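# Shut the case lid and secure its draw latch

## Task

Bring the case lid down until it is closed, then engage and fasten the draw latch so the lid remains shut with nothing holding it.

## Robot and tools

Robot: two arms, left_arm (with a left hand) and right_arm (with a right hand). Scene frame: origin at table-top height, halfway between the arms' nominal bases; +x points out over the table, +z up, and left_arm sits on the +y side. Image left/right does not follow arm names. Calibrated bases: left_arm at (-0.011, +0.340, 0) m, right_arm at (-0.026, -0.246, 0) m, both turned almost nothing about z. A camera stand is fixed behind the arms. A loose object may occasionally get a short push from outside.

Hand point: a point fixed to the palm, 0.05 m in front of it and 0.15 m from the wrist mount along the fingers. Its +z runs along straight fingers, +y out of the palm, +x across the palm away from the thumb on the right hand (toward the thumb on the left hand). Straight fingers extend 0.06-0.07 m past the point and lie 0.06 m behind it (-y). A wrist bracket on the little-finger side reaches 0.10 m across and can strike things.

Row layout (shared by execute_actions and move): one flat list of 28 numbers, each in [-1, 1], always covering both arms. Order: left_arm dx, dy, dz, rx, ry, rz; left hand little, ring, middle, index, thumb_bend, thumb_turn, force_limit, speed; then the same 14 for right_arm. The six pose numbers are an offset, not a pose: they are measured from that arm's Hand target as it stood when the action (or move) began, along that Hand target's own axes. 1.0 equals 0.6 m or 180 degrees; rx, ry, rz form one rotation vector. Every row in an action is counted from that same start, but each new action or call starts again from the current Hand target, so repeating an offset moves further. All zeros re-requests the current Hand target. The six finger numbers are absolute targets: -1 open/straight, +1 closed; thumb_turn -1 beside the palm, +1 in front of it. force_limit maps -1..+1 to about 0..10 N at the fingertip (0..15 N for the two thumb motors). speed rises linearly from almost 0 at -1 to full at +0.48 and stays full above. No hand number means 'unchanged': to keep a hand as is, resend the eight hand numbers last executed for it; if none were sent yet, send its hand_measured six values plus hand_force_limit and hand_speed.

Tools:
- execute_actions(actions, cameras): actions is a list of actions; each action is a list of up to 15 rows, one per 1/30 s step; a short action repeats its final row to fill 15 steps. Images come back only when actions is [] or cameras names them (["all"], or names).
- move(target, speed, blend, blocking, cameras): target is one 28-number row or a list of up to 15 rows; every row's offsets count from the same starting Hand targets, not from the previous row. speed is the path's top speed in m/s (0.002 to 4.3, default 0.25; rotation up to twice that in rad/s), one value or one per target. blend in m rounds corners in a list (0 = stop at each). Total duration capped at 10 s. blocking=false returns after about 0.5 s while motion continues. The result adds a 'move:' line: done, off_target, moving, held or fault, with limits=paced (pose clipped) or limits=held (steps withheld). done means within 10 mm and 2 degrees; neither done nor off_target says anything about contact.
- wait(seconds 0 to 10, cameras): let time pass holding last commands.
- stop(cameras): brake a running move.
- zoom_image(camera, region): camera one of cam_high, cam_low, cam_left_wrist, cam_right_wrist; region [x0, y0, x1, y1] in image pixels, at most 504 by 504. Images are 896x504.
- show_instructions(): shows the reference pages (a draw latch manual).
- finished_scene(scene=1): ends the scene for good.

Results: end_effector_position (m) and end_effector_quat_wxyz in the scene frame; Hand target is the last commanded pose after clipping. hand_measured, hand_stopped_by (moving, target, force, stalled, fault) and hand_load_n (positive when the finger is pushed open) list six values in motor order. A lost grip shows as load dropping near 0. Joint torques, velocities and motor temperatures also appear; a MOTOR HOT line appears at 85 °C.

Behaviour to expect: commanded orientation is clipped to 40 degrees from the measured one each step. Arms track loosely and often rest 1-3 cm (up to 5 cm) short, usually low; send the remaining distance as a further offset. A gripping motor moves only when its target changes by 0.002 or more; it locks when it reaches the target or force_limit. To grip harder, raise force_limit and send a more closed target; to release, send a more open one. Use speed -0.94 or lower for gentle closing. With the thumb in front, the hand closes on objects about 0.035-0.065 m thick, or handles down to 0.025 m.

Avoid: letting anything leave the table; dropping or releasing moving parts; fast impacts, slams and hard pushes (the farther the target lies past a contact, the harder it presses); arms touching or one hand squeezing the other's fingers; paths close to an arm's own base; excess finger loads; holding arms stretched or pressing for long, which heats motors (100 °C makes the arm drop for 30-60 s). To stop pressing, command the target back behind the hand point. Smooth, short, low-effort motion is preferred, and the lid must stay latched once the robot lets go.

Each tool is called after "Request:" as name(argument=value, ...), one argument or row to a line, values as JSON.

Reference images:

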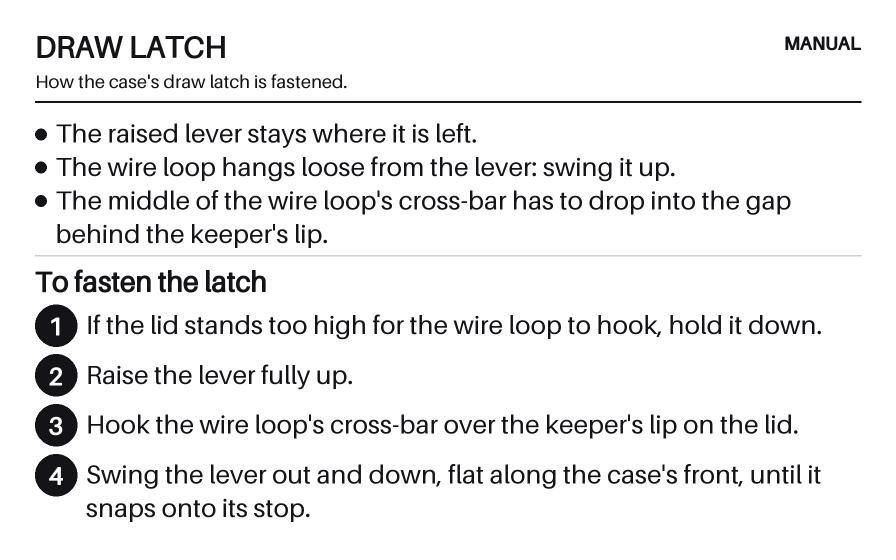

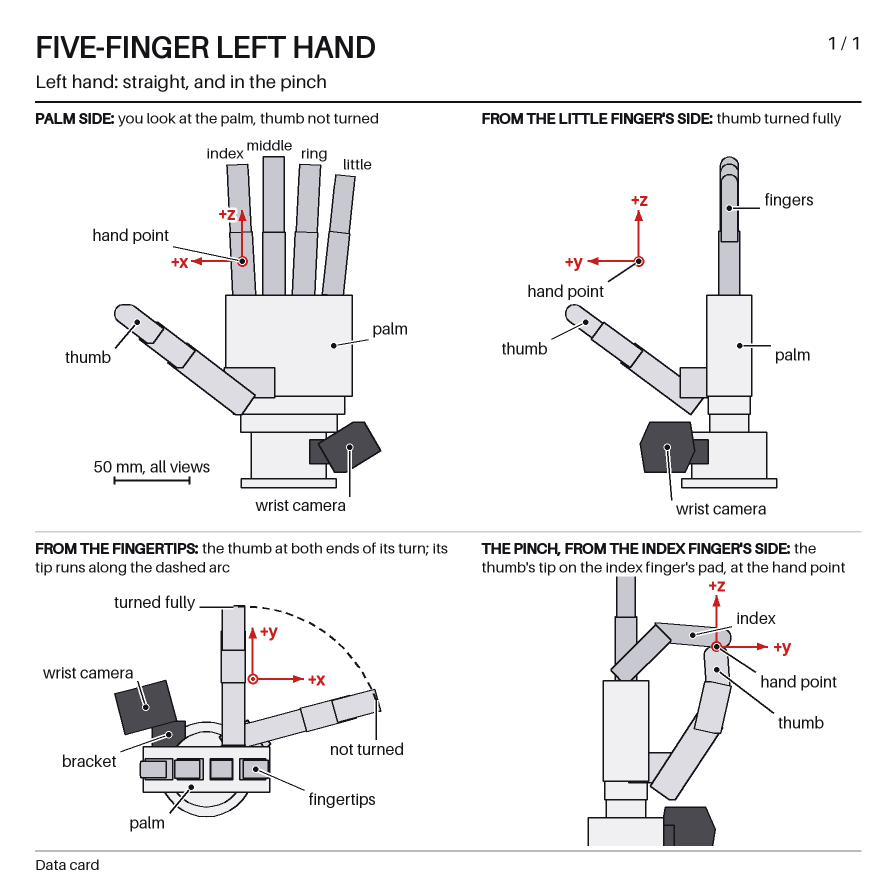

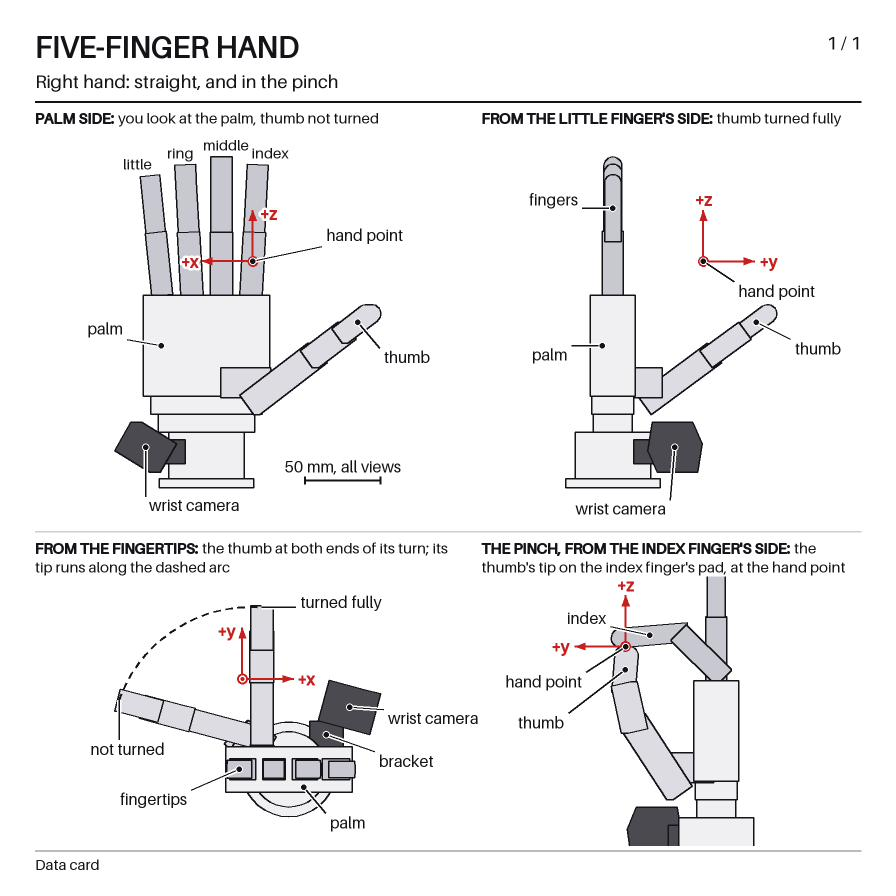

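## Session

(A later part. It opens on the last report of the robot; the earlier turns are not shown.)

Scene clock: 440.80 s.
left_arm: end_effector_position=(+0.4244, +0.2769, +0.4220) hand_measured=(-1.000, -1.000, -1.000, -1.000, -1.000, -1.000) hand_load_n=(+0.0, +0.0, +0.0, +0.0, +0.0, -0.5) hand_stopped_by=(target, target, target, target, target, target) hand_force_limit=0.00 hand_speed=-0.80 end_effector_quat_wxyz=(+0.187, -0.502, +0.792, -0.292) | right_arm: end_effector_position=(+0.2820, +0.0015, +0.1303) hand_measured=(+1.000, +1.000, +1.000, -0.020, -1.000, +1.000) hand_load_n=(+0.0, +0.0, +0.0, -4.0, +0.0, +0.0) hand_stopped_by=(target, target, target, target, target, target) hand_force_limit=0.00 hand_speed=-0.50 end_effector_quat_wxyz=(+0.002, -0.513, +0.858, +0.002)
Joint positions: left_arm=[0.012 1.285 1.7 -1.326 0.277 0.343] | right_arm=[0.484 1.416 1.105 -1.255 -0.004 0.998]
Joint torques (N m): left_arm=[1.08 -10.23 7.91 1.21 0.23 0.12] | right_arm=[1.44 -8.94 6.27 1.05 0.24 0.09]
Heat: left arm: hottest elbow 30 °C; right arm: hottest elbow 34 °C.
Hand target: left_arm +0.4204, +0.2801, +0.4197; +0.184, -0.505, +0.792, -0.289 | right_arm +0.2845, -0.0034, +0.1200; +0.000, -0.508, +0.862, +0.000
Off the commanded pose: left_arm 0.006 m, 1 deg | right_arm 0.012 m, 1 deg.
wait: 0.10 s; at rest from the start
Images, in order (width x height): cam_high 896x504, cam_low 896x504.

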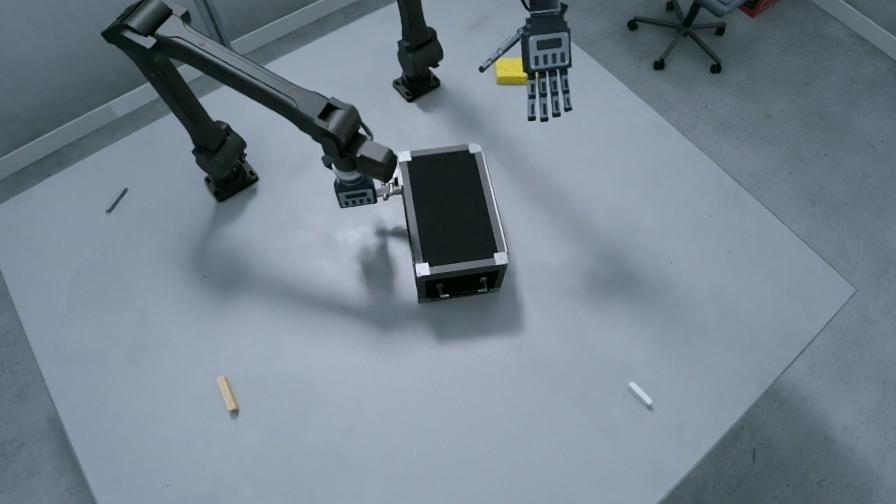

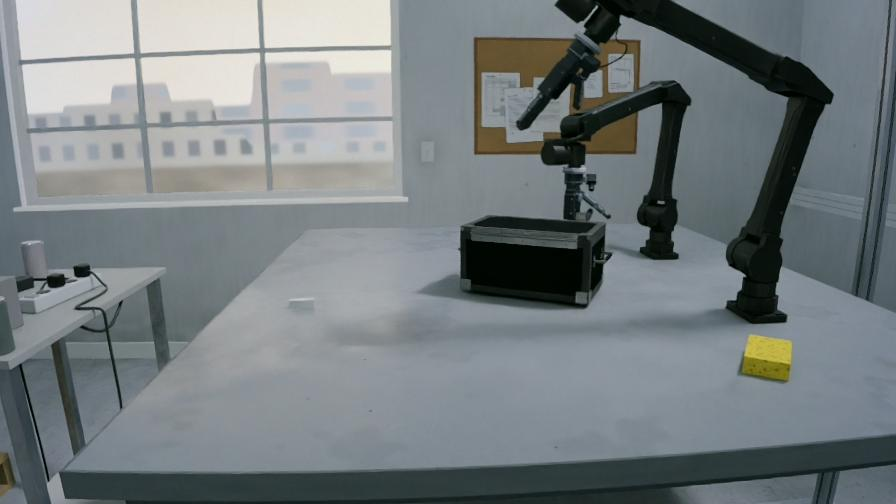

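Request:
move(
  target=[
    [0,0,0,0,0,0,-1,-1,-1,-1,-1,-1,0,-0.8,0.0,0,0.03,0,0,0,1,1,1,-0.02,-1,1,0,-0.5],
  ],
  speed=0.05,
  cameras=["cam_left_wrist","cam_right_wrist"],
)

Request:
zoom_image(
  camera="cam_left_wrist",
  region=[315, 390, 405, 460],
)

Request:
zoom_image(
  camera="cam_right_wrist",
  region=[200, 180, 500, 440],
)

Scene clock: 442.93 s.
left_arm: end_effector_position=(+0.4244, +0.2769, +0.4220) hand_measured=(-1.000, -1.000, -1.000, -1.000, -1.000, -1.000) hand_load_n=(+0.0, +0.0, +0.0, +0.0, +0.0, -0.5) hand_stopped_by=(target, target, target, target, target, target) hand_force_limit=0.00 hand_speed=-0.80 end_effector_quat_wxyz=(+0.187, -0.502, +0.792, -0.292) | right_arm: end_effector_position=(+0.2825, +0.0026, +0.1231) hand_measured=(+1.000, +1.000, +1.000, -0.020, -1.000, +1.000) hand_load_n=(+0.0, +0.0, +0.0, -8.0, +0.0, +0.0) hand_stopped_by=(target, target, target, target, target, target) hand_force_limit=0.00 hand_speed=-0.50 end_effector_quat_wxyz=(+0.011, -0.516, +0.856, +0.004)
Joint positions: left_arm=[0.012 1.285 1.7 -1.326 0.277 0.343] | right_arm=[0.484 1.415 1.083 -1.218 -0.009 0.99]
Joint torques (N m): left_arm=[1.14 -10.17 7.97 1.28 0.22 0.1] | right_arm=[1.44 -7.36 5.33 1.54 0.37 0.16]
Heat: left arm: hottest elbow 30 °C; right arm: hottest elbow 34 °C.
Hand target: left_arm +0.4204, +0.2801, +0.4197; +0.184, -0.505, +0.792, -0.289 | right_arm +0.2843, -0.0034, +0.1019; +0.000, -0.508, +0.862, +0.000
Off the commanded pose: left_arm 0.006 m, 1 deg | right_arm 0.022 m, 2 deg.
move: off_target (right_arm)
camera_calibration:
cam_left_wrist: T_world_to_cam=[[0.573406, -0.537481, 0.61832, -0.356344], [-0.785795, -0.574348, 0.229458, 0.40057], [0.231801, -0.617445, -0.751684, 0.502052], [0, 0, 0, 1]] pos_world=[0.402719, 0.348528, 0.505806]
cam_right_wrist: T_world_to_cam=[[-0.981378, 0.191744, 0.0114292, 0.269738], [0.170869, 0.844257, 0.507971, -0.113898], [0.0877511, 0.500464, -0.861298, 0.197695], [0, 0, 0, 1]] pos_world=[0.266829, -0.0545009, 0.225048]
Images, in order (width x height): cam_left_wrist 896x504, cam_right_wrist 896x504.

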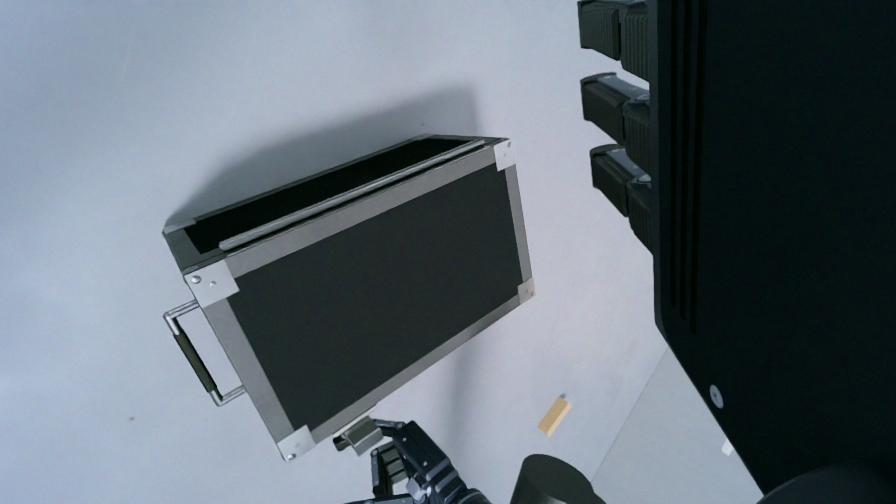

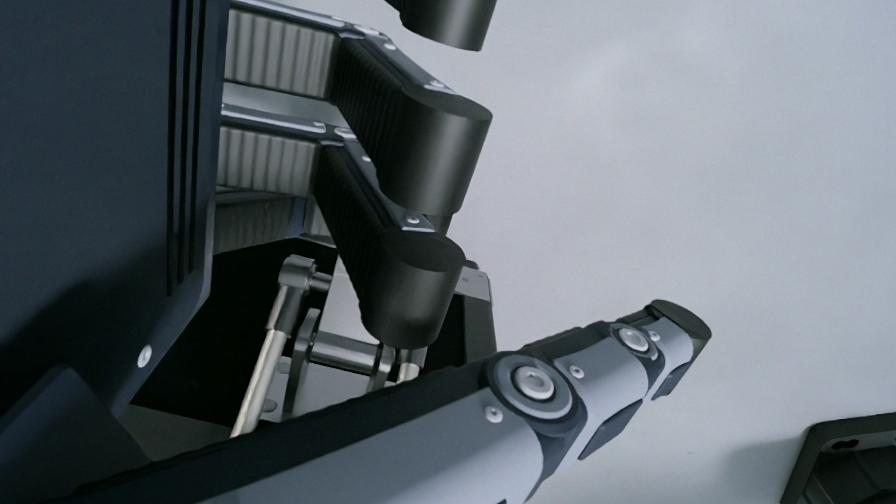

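Scaled by 5.600.

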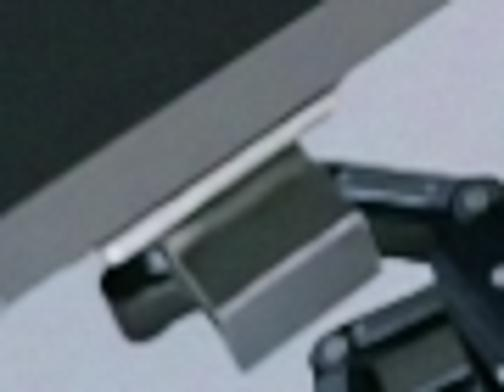

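Scaled by 1.680.

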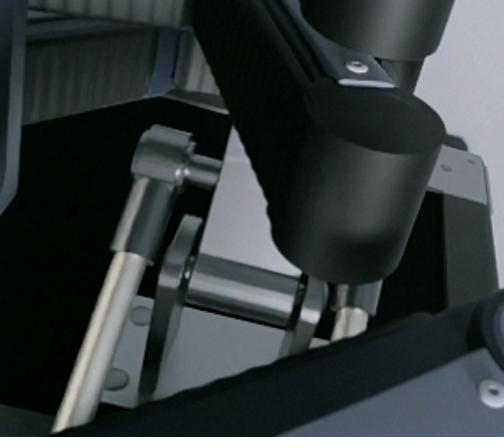

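Request:
move(
  target=[0.3787,-0.0425,0.2962,-0.1389,0.0129,0.0248,1,1,1,1,-1,1,0,0,0,0,0,0,0,0,1,1,1,-0.02,-1,1,0,-0.5],
  speed=0.2,
  cameras=["cam_high","cam_low","cam_left_wrist"],
)

Scene clock: 450.77 s.
left_arm: end_effector_position=(+0.4367, +0.0244, +0.2802) hand_measured=(+1.000, +1.000, +1.000, +1.000, -1.000, +1.000) hand_load_n=(+0.0, +0.0, +0.5, +0.0, +0.0, +0.0) hand_stopped_by=(target, target, target, target, target, target) hand_force_limit=0.00 hand_speed=0.00 end_effector_quat_wxyz=(+0.054, -0.492, +0.864, -0.095) | right_arm: end_effector_position=(+0.2826, +0.0026, +0.1231) hand_measured=(+1.000, +1.000, +1.000, -0.020, -1.000, +1.000) hand_load_n=(+0.0, +0.0, +0.0, -8.5, +0.0, +0.0) hand_stopped_by=(target, target, target, target, target, target) hand_force_limit=0.00 hand_speed=-0.50 end_effector_quat_wxyz=(+0.011, -0.517, +0.856, +0.004)
Joint positions: left_arm=[-0.542 1.792 1.976 -1.537 -0.005 -0.021] | right_arm=[0.484 1.415 1.083 -1.217 -0.009 0.99]
Joint torques (N m): left_arm=[0.26 -17.08 13.53 0.54 -0.16 -0.03] | right_arm=[1.2 -7.82 5.29 1.55 0.35 0.17]
Heat: left arm: hottest elbow 30 °C; right arm: hottest elbow 33 °C.
Hand target: left_arm +0.4455, +0.0175, +0.3003; +0.065, -0.496, +0.859, -0.114 | right_arm +0.2844, -0.0034, +0.1019; +0.000, -0.508, +0.862, +0.000
Off the commanded pose: left_arm 0.023 m, 3 deg | right_arm 0.022 m, 2 deg.
move: off_target (left_arm, right_arm)
camera_calibration:
cam_left_wrist: T_world_to_cam=[[0.695713, -0.691551, 0.194269, -0.342376], [-0.695264, -0.580318, 0.424074, 0.203776], [-0.180531, -0.430102, -0.884546, 0.449429], [0, 0, 0, 1]] pos_world=[0.461009, 0.0747852, 0.377637]
Images, in order (width x height): cam_high 896x504, cam_low 896x504, cam_left_wrist 896x504.

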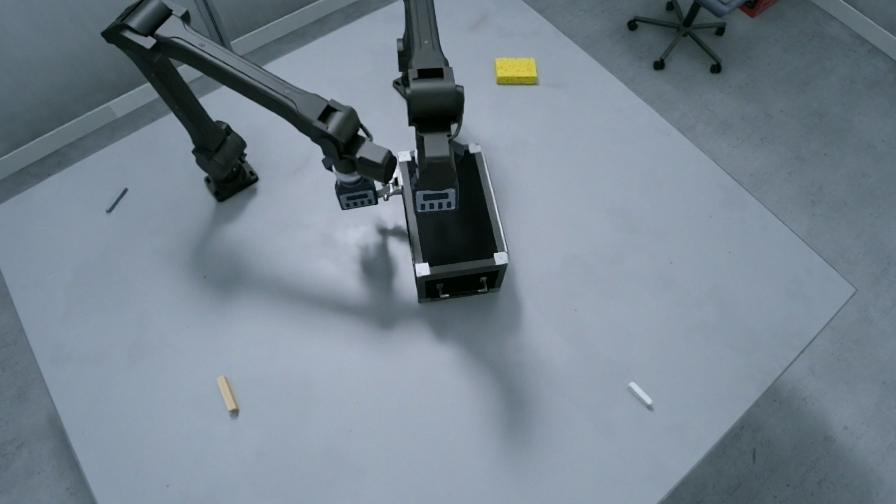

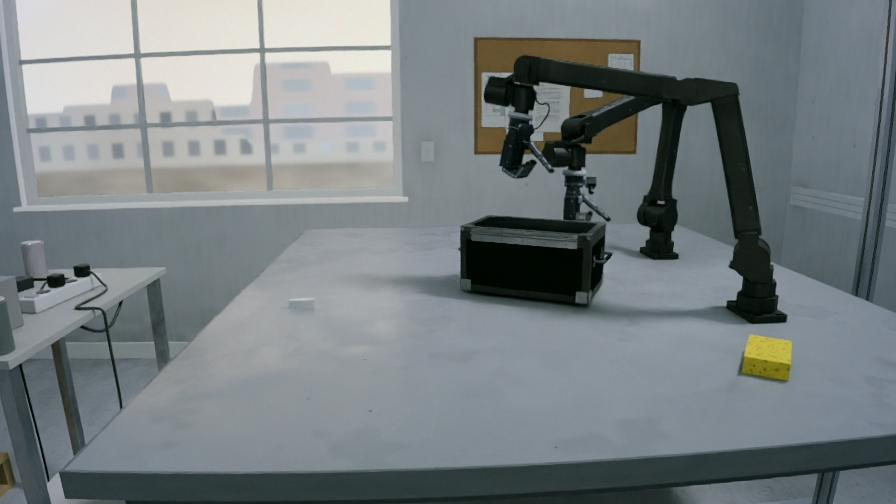

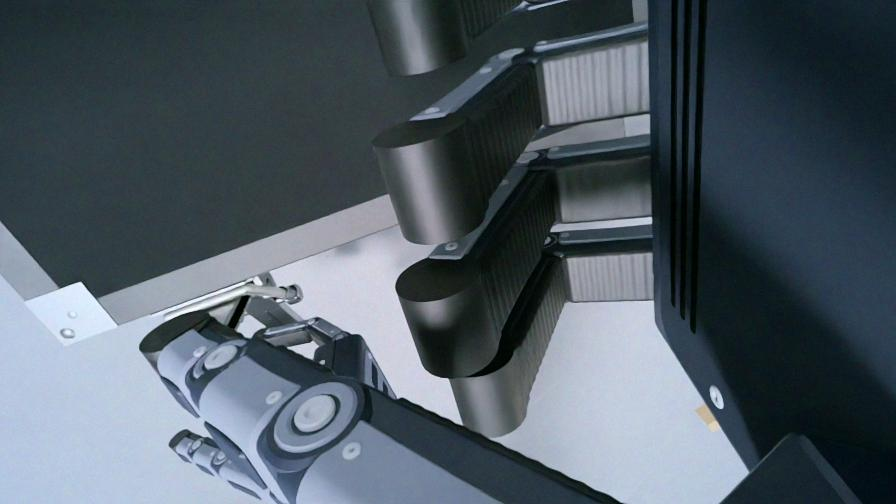

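Request:
zoom_image(
  camera="cam_left_wrist",
  region=[140, 260, 400, 400],
)

Scaled by 1.938.

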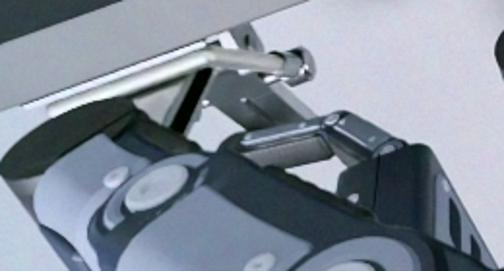

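Request:
move(
  target=[0,0.041,0.153,0,0,0,1,1,1,1,-1,1,0,0,0,0,0,0,0,0,1,1,1,-0.02,-1,1,0,-0.5],
  speed=0.08,
  cameras=["cam_low","cam_left_wrist"],
)

Request:
zoom_image(
  camera="cam_low",
  region=[450, 120, 620, 240],
)

Scene clock: 457.37 s.
left_arm: end_effector_position=(+0.4461, +0.0185, +0.1973) hand_measured=(+1.000, +1.000, +1.000, +1.000, -1.000, +1.000) hand_load_n=(+0.0, +0.0, +0.0, +0.0, +0.0, +0.0) hand_stopped_by=(target, target, target, target, target, target) hand_force_limit=0.00 hand_speed=0.00 end_effector_quat_wxyz=(+0.058, -0.492, +0.863, -0.102) | right_arm: end_effector_position=(+0.2826, +0.0026, +0.1231) hand_measured=(+1.000, +1.000, +1.000, -0.020, -1.000, +1.000) hand_load_n=(+0.0, +0.0, +0.0, -8.5, +0.0, +0.0) hand_stopped_by=(target, target, target, target, target, target) hand_force_limit=0.00 hand_speed=-0.50 end_effector_quat_wxyz=(+0.011, -0.517, +0.856, +0.004)
Joint positions: left_arm=[-0.542 1.792 1.757 -1.301 -0.005 -0.021] | right_arm=[0.484 1.415 1.083 -1.217 -0.009 0.99]
Joint torques (N m): left_arm=[0.5 -19.72 7.84 1.36 -0.14 -0.05] | right_arm=[1.73 -7.53 5.37 1.54 0.37 0.15]
Heat: left arm: hottest elbow 30 °C; right arm: hottest elbow 33 °C.
Hand target: left_arm +0.4454, +0.0173, +0.2053; +0.065, -0.496, +0.859, -0.114 | right_arm +0.2844, -0.0034, +0.1019; +0.000, -0.508, +0.862, +0.000
Off the commanded pose: left_arm 0.008 m, 2 deg | right_arm 0.022 m, 2 deg.
move: off_target (right_arm)
camera_calibration:
cam_left_wrist: T_world_to_cam=[[0.692876, -0.689368, 0.21141, -0.339006], [-0.701466, -0.576547, 0.418975, 0.245831], [-0.16694, -0.438594, -0.883044, 0.368992], [0, 0, 0, 1]] pos_world=[0.46893, 0.0698713, 0.294508]
Images, in order (width x height): cam_low 896x504, cam_left_wrist 896x504.

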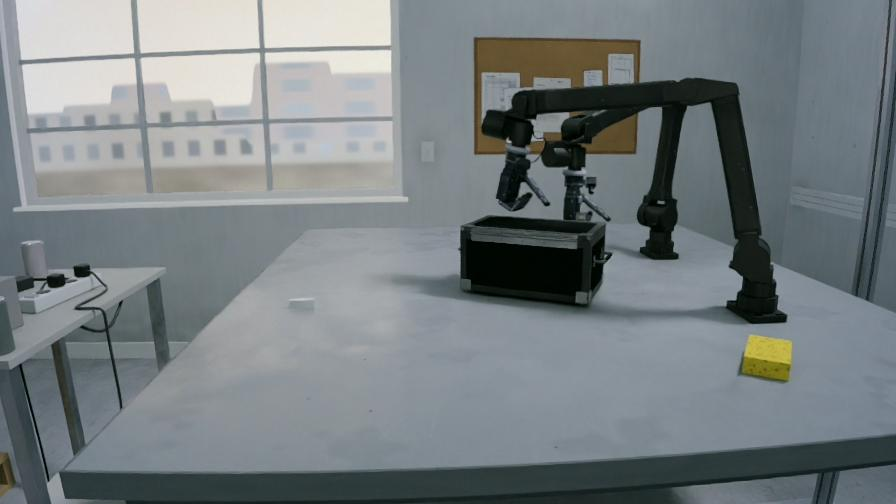

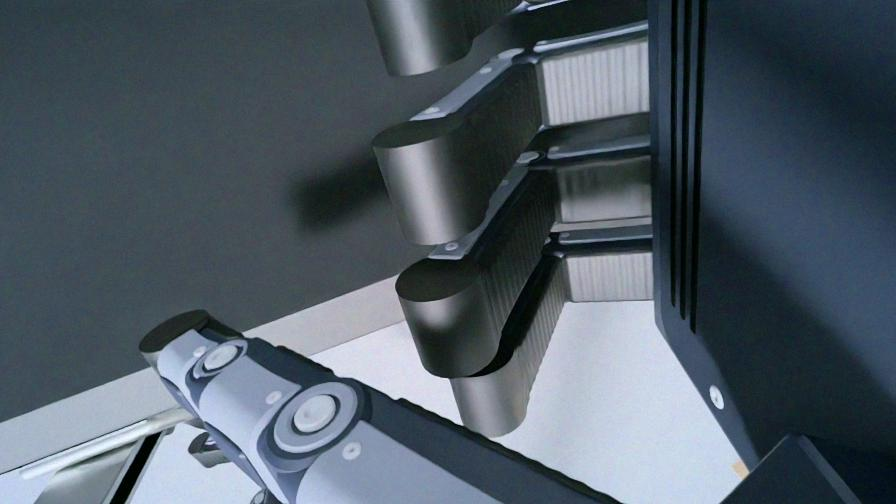

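Scaled by 2.965.

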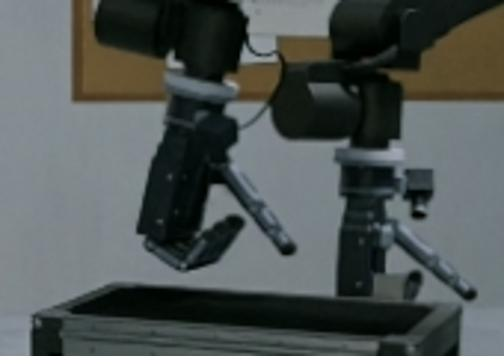

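Request:
move(
  target=[-0.05,0.0093,0.032,0,0,0,1,1,1,1,-1,1,0,0,0,0,0,0,0,0,1,1,1,-0.02,-1,1,0,-0.5],
  speed=0.08,
  cameras=["cam_low","cam_left_wrist"],
)

Request:
zoom_image(
  camera="cam_low",
  region=[450, 120, 620, 240],
)

Scene clock: 459.93 s.
left_arm: end_effector_position=(+0.4591, +0.0412, +0.1783) hand_measured=(+1.000, +1.000, +1.000, +1.000, -1.000, +1.000) hand_load_n=(+0.0, +0.0, +0.0, +0.0, +0.0, +0.0) hand_stopped_by=(target, target, target, target, target, target) hand_force_limit=0.00 hand_speed=0.00 end_effector_quat_wxyz=(+0.059, -0.501, +0.857, -0.103) | right_arm: end_effector_position=(+0.2826, +0.0026, +0.1231) hand_measured=(+1.000, +1.000, +1.000, -0.020, -1.000, +1.000) hand_load_n=(+0.0, +0.0, +0.5, -8.0, +0.0, +0.0) hand_stopped_by=(target, target, target, target, target, target) hand_force_limit=0.00 hand_speed=-0.50 end_effector_quat_wxyz=(+0.011, -0.517, +0.856, +0.004)
Joint positions: left_arm=[-0.495 1.79 1.706 -1.248 0.003 0.004] | right_arm=[0.484 1.415 1.083 -1.217 -0.009 0.99]
Joint torques (N m): left_arm=[0.56 -19.66 7.86 1.33 0.02 0.22] | right_arm=[1.26 -7.59 5.3 1.51 0.37 0.15]
Heat: left arm: hottest elbow 30 °C; right arm: hottest elbow 33 °C.
Hand target: left_arm +0.4601, +0.0434, +0.1854; +0.065, -0.496, +0.859, -0.114 | right_arm +0.2844, -0.0034, +0.1019; +0.000, -0.508, +0.862, +0.000
Off the commanded pose: left_arm 0.007 m, 2 deg | right_arm 0.022 m, 2 deg.
move: off_target (right_arm)
camera_calibration:
cam_left_wrist: T_world_to_cam=[[0.707237, -0.673882, 0.213774, -0.335985], [-0.689294, -0.590062, 0.420358, 0.270667], [-0.157132, -0.444646, -0.881816, 0.359895], [0, 0, 0, 1]] pos_world=[0.480741, 0.0933212, 0.275409]
Images, in order (width x height): cam_low 896x504, cam_left_wrist 896x504.

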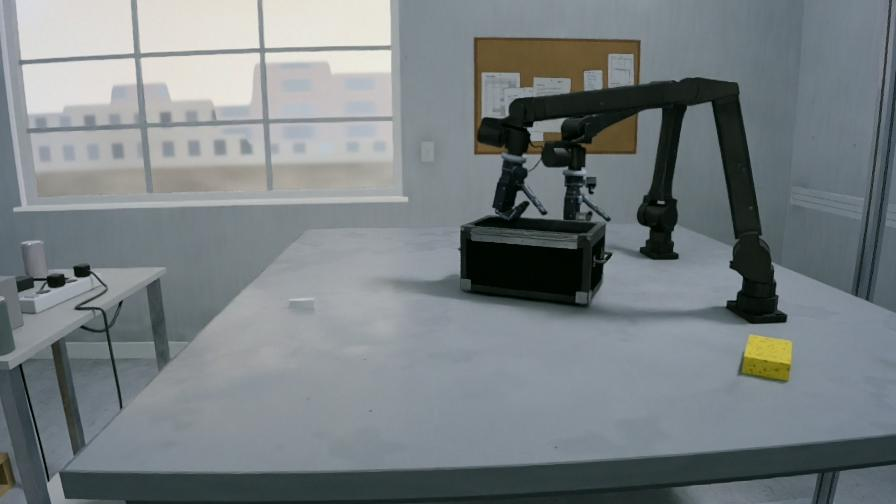

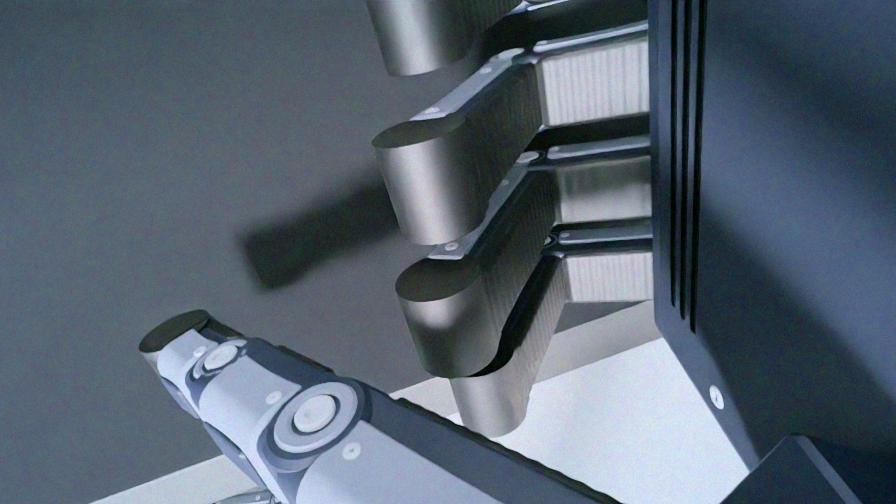

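Scaled by 2.965.

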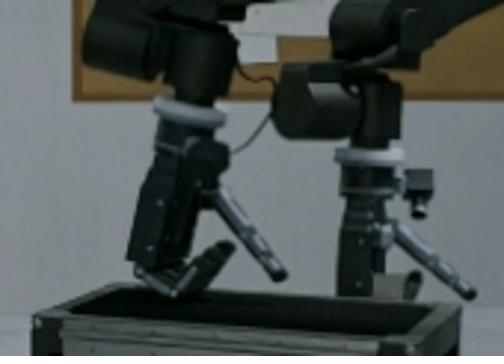

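Request:
move(
  target=[0,0.0086,0.032,0,0,0,1,1,1,1,-1,1,0,0,0,0,0,0,0,0,1,1,1,-0.02,-1,1,0,-0.5],
  speed=0.05,
  cameras=["cam_low","cam_left_wrist"],
)

Request:
zoom_image(
  camera="cam_low",
  region=[450, 120, 620, 240],
)

Scene clock: 461.50 s.
left_arm: end_effector_position=(+0.4606, +0.0402, +0.1716) hand_measured=(+1.000, +1.000, +1.000, +1.000, -1.000, +1.000) hand_load_n=(+0.0, +0.0, +0.0, -1.0, +0.0, +0.5) hand_stopped_by=(target, target, target, target, target, target) hand_force_limit=0.00 hand_speed=0.00 end_effector_quat_wxyz=(+0.065, -0.500, +0.856, -0.114) | right_arm: end_effector_position=(+0.2827, +0.0025, +0.1231) hand_measured=(+1.000, +1.000, +1.000, -0.020, -1.000, +1.000) hand_load_n=(+0.0, +0.0, +0.0, -8.0, +0.0, +0.0) hand_stopped_by=(target, target, target, target, target, target) hand_force_limit=0.00 hand_speed=-0.50 end_effector_quat_wxyz=(+0.011, -0.517, +0.856, +0.004)
Joint positions: left_arm=[-0.495 1.778 1.671 -1.2 0.004 0.004] | right_arm=[0.484 1.415 1.083 -1.217 -0.009 0.989]
Joint torques (N m): left_arm=[0.85 -17.61 7.05 1.51 0.02 0.2] | right_arm=[1.44 -7.53 5.34 1.54 0.4 0.18]
Heat: left arm: hottest elbow 30 °C; right arm: hottest elbow 33 °C.
Hand target: left_arm +0.4601, +0.0435, +0.1655; +0.065, -0.496, +0.859, -0.114 | right_arm +0.2845, -0.0035, +0.1019; +0.000, -0.508, +0.862, +0.000
Off the commanded pose: left_arm 0.007 m, 1 deg | right_arm 0.022 m, 2 deg.
move: off_target (right_arm)
camera_calibration:
cam_left_wrist: T_world_to_cam=[[0.701674, -0.671578, 0.237985, -0.337952], [-0.69898, -0.58407, 0.412661, 0.279516], [-0.138135, -0.4559, -0.879246, 0.345052], [0, 0, 0, 1]] pos_world=[0.480171, 0.0936049, 0.268468]
Images, in order (width x height): cam_low 896x504, cam_left_wrist 896x504.

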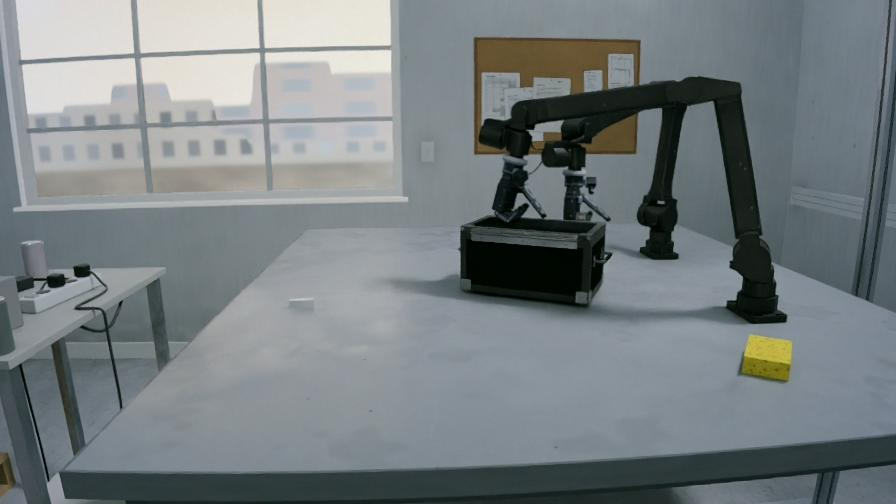

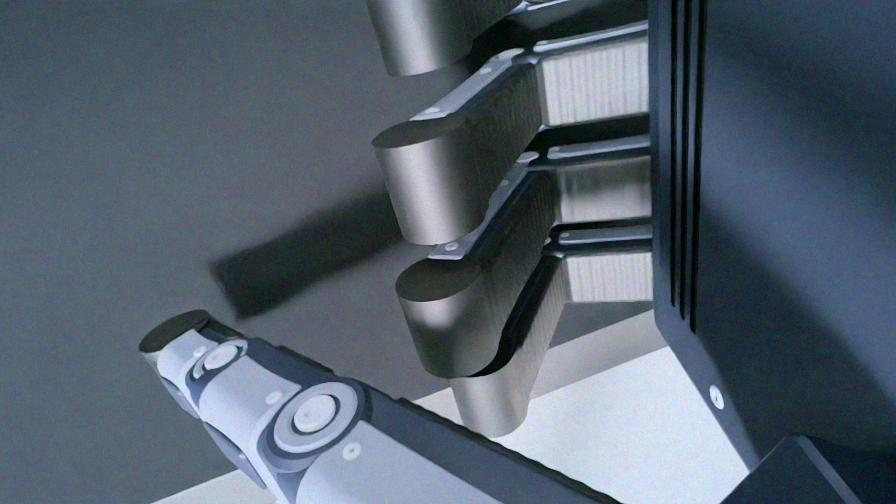

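Scaled by 2.965.

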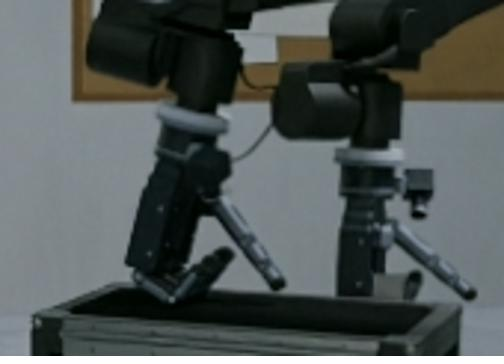

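Request:
move(
  target=[0,0.0086,0.032,0,0,0,1,1,1,1,-1,1,0,0,0,0,0,0,0,0,1,1,1,-0.02,-1,1,0,-0.5],
  speed=0.05,
  cameras=["cam_low","cam_right_wrist"],
)

Scene clock: 463.13 s.
left_arm: end_effector_position=(+0.4627, +0.0387, +0.1698) hand_measured=(+1.000, +1.000, +1.000, +1.000, -1.000, +1.000) hand_load_n=(+0.0, +0.5, +0.0, -2.5, +0.0, +0.0) hand_stopped_by=(target, target, target, target, target, target) hand_force_limit=0.00 hand_speed=0.00 end_effector_quat_wxyz=(+0.073, -0.498, +0.854, -0.130) | right_arm: end_effector_position=(+0.2827, +0.0025, +0.1231) hand_measured=(+1.000, +1.000, +1.000, -0.020, -1.000, +1.000) hand_load_n=(+0.0, +0.0, +0.0, -8.0, +0.0, +0.0) hand_stopped_by=(target, target, target, target, target, target) hand_force_limit=0.00 hand_speed=-0.50 end_effector_quat_wxyz=(+0.011, -0.517, +0.856, +0.004)
Joint positions: left_arm=[-0.495 1.759 1.639 -1.151 0.006 0.004] | right_arm=[0.484 1.415 1.083 -1.217 -0.009 0.989]
Joint torques (N m): left_arm=[0.56 -15.5 6.17 1.59 -0.05 0.16] | right_arm=[1.73 -7.41 5.39 1.62 0.36 0.17]
Heat: left arm: hottest elbow 30 °C; right arm: hottest elbow 33 °C.
Hand target: left_arm +0.4601, +0.0434, +0.1456; +0.065, -0.496, +0.859, -0.114 | right_arm +0.2845, -0.0035, +0.1019; +0.000, -0.508, +0.862, +0.000
Off the commanded pose: left_arm 0.025 m, 2 deg | right_arm 0.022 m, 2 deg.
move: off_target (left_arm, right_arm)
camera_calibration:
cam_right_wrist: T_world_to_cam=[[-0.981517, 0.191056, 0.0110691, 0.270052], [0.170077, 0.844297, 0.50817, -0.113593], [0.0877434, 0.50066, -0.861186, 0.197765], [0, 0, 0, 1]] pos_world=[0.267027, -0.0547023, 0.225048]
Images, in order (width x height): cam_low 896x504, cam_right_wrist 896x504.

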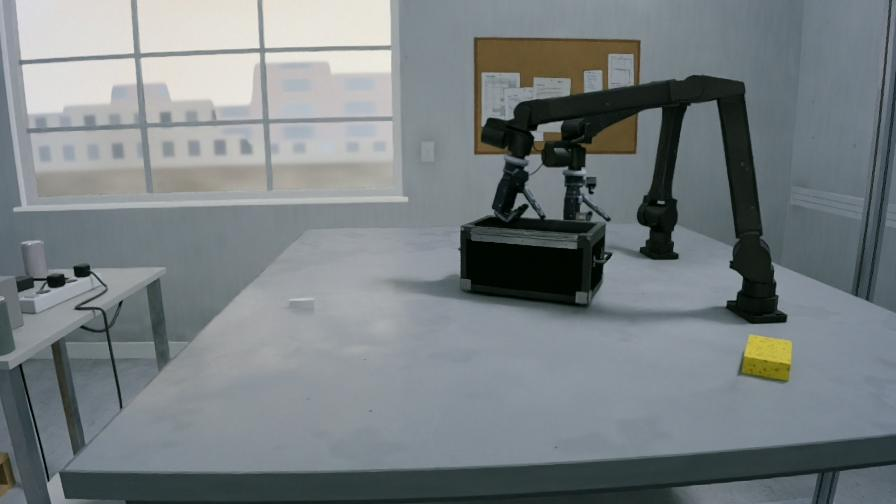

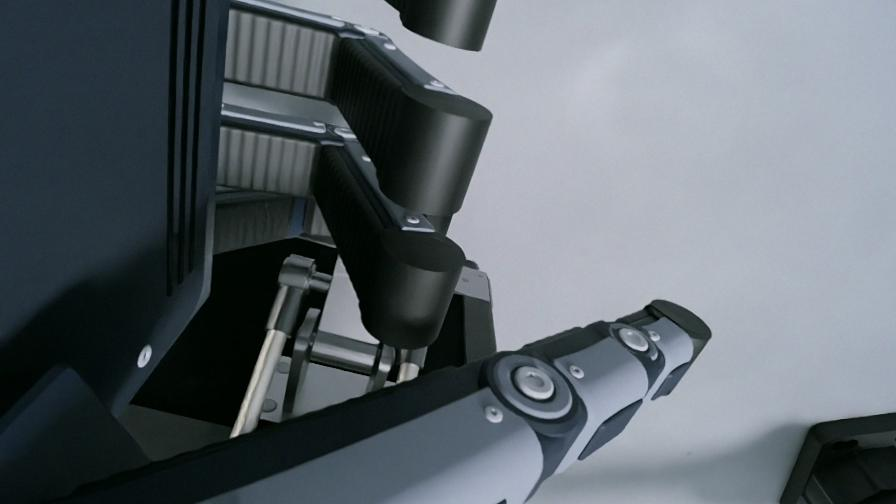

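Request:
move(
  target=[
    [0,-0.0216,-0.0805,0,0,0,1,1,1,1,-1,1,0,0,0,0,0,0,0,0,1,1,1,-0.02,-1,1,0,-0.5],
    [-0.0605,0.0617,-0.352,0,0,0,-1,-1,-1,-1,-1,-1,0,0,0,0,0,0,0,0,1,1,1,-0.02,-1,1,0,-0.5],
  ],
  speed=[0.1,0.2],
  cameras=["cam_left_wrist"],
)

Scene clock: 471.77 s.
left_arm: end_effector_position=(+0.3899, +0.1204, +0.3154) hand_measured=(-1.000, -1.000, -1.000, -1.000, -1.000, -1.000) hand_load_n=(+0.0, +0.0, +0.0, +0.0, +0.0, +0.0) hand_stopped_by=(target, target, target, target, target, target) hand_force_limit=0.00 hand_speed=0.00 end_effector_quat_wxyz=(+0.049, -0.500, +0.860, -0.090) | right_arm: end_effector_position=(+0.2827, +0.0025, +0.1231) hand_measured=(+1.000, +1.000, +1.000, -0.020, -1.000, +1.000) hand_load_n=(+0.0, +0.0, +0.0, -8.0, +0.0, +0.0) hand_stopped_by=(target, target, target, target, target, target) hand_force_limit=0.00 hand_speed=-0.50 end_effector_quat_wxyz=(+0.011, -0.517, +0.856, +0.004)
Joint positions: left_arm=[-0.419 1.57 1.783 -1.58 0.024 0.082] | right_arm=[0.484 1.415 1.083 -1.217 -0.009 0.989]
Joint torques (N m): left_arm=[1.2 -14.74 13.44 0.55 0.07 0.18] | right_arm=[1.61 -7.47 5.35 1.52 0.37 0.16]
Heat: left arm: hottest elbow 30 °C; right arm: hottest shoulder 32 °C.
Hand target: left_arm +0.3999, +0.1204, +0.3399; +0.065, -0.496, +0.859, -0.114 | right_arm +0.2845, -0.0035, +0.1019; +0.000, -0.508, +0.862, +0.000
Off the commanded pose: left_arm 0.026 m, 3 deg | right_arm 0.022 m, 2 deg.
move: off_target (left_arm, right_arm); target 2's new numbers were sent with left_arm's hand 0.026 m and 3 deg from that target
camera_calibration:
cam_left_wrist: T_world_to_cam=[[0.709828, -0.68003, 0.183584, -0.253771], [-0.67929, -0.591954, 0.433769, 0.204164], [-0.186302, -0.432608, -0.882123, 0.515167], [0, 0, 0, 1]] pos_world=[0.414797, 0.17115, 0.412469]
Images, in order (width x height): cam_left_wrist 896x504.

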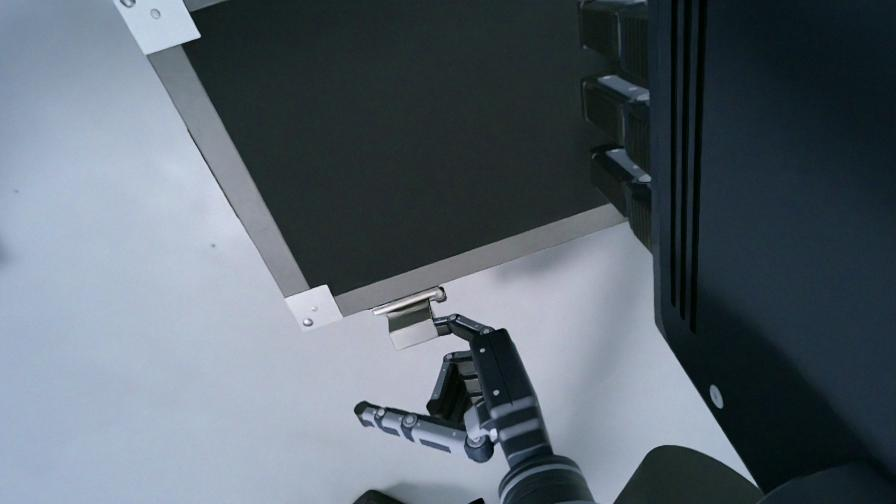

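Request:
zoom_image(
  camera="cam_left_wrist",
  region=[360, 270, 500, 370],
)

Scaled by 3.600.

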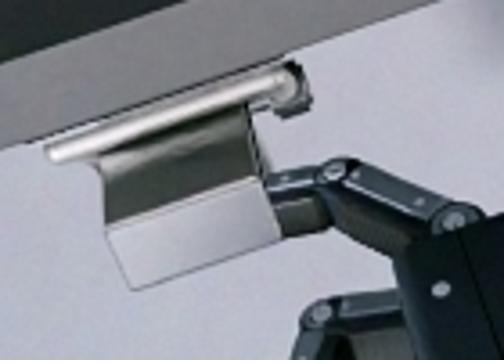

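Request:
move(
  target=[
    [0,0,0,0,0,0,-1,-1,-1,-1,-1,-1,0,0,0.0503,0,-0.0968,0,0,0,1,1,1,-0.02,-1,1,0,-0.5],
    [0,0,0,0,0,0,-1,-1,-1,-1,-1,-1,0,0,0.0382,0.0372,-0.0468,0,-0.25,0,1,1,1,1,-1,1,0,-0.3],
  ],
  speed=[0.08,0.15],
  cameras=["cam_left_wrist","cam_right_wrist"],
)

Request:
zoom_image(
  camera="cam_left_wrist",
  region=[360, 270, 500, 370],
)

Scene clock: 483.57 s.
left_arm: end_effector_position=(+0.3899, +0.1204, +0.3154) hand_measured=(-1.000, -1.000, -1.000, -1.000, -1.000, -1.000) hand_load_n=(+0.0, +0.0, +0.0, +0.0, +0.0, +0.0) hand_stopped_by=(target, target, target, target, target, target) hand_force_limit=0.00 hand_speed=0.00 end_effector_quat_wxyz=(+0.049, -0.500, +0.860, -0.090) | right_arm: end_effector_position=(+0.2516, -0.0101, +0.1272) hand_measured=(+1.000, +1.000, +1.000, +1.000, -1.000, +1.000) hand_load_n=(+0.0, +0.0, +0.0, +0.0, +0.0, +0.0) hand_stopped_by=(target, target, target, target, target, target) hand_force_limit=0.00 hand_speed=-0.30 end_effector_quat_wxyz=(+0.319, -0.475, +0.796, +0.196)
Joint positions: left_arm=[-0.419 1.57 1.783 -1.58 0.024 0.082] | right_arm=[0.241 1.048 0.541 -0.485 -0.536 0.92]
Joint torques (N m): left_arm=[0.97 -14.74 13.48 0.55 0.06 0.17] | right_arm=[1.61 -5.13 7.13 1.96 -0.47 0.19]
Heat: left arm: hottest elbow 32 °C; right arm: hottest shoulder 32 °C.
Hand target: left_arm +0.3999, +0.1204, +0.3399; +0.065, -0.496, +0.859, -0.114 | right_arm +0.2539, -0.0126, +0.1301; +0.330, -0.469, +0.796, +0.194
Off the commanded pose: left_arm 0.026 m, 3 deg | right_arm 0.004 m, 1 deg.
move: off_target (left_arm)
camera_calibration:
cam_left_wrist: T_world_to_cam=[[0.709828, -0.68003, 0.183584, -0.253771], [-0.67929, -0.591954, 0.433769, 0.204164], [-0.186302, -0.432608, -0.882123, 0.515167], [0, 0, 0, 1]] pos_world=[0.414797, 0.17115, 0.412469]
cam_right_wrist: T_world_to_cam=[[-0.950603, 0.256266, -0.175162, 0.258382], [-0.0806444, 0.341026, 0.936588, -0.0961971], [0.299751, 0.904449, -0.303514, 0.0901449], [0, 0, 0, 1]] pos_world=[0.21084, -0.11494, 0.162716]
Images, in order (width x height): cam_left_wrist 896x504, cam_right_wrist 896x504.

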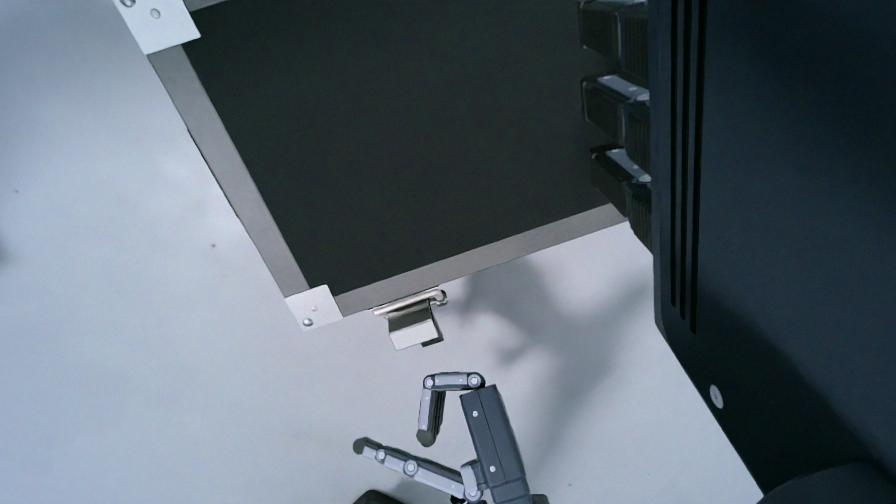

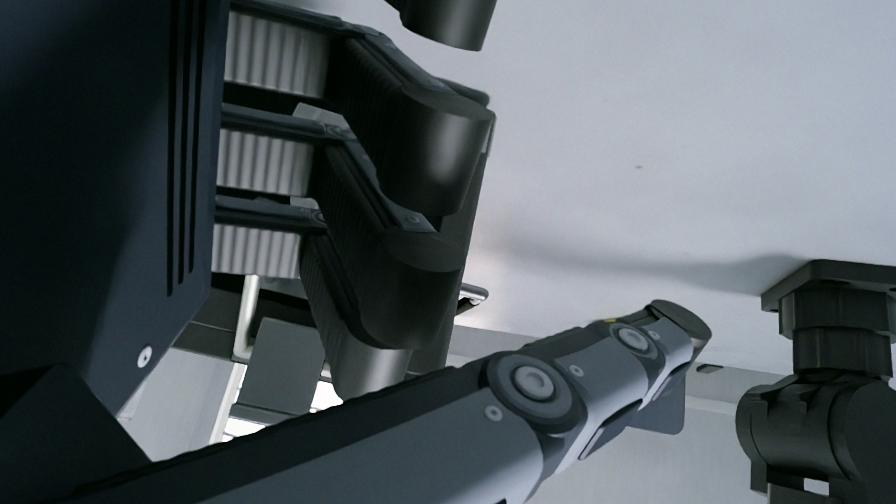

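Scaled by 3.600.

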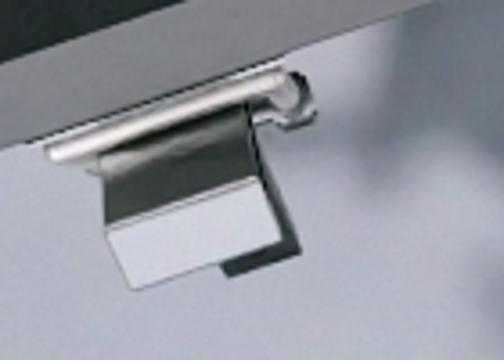

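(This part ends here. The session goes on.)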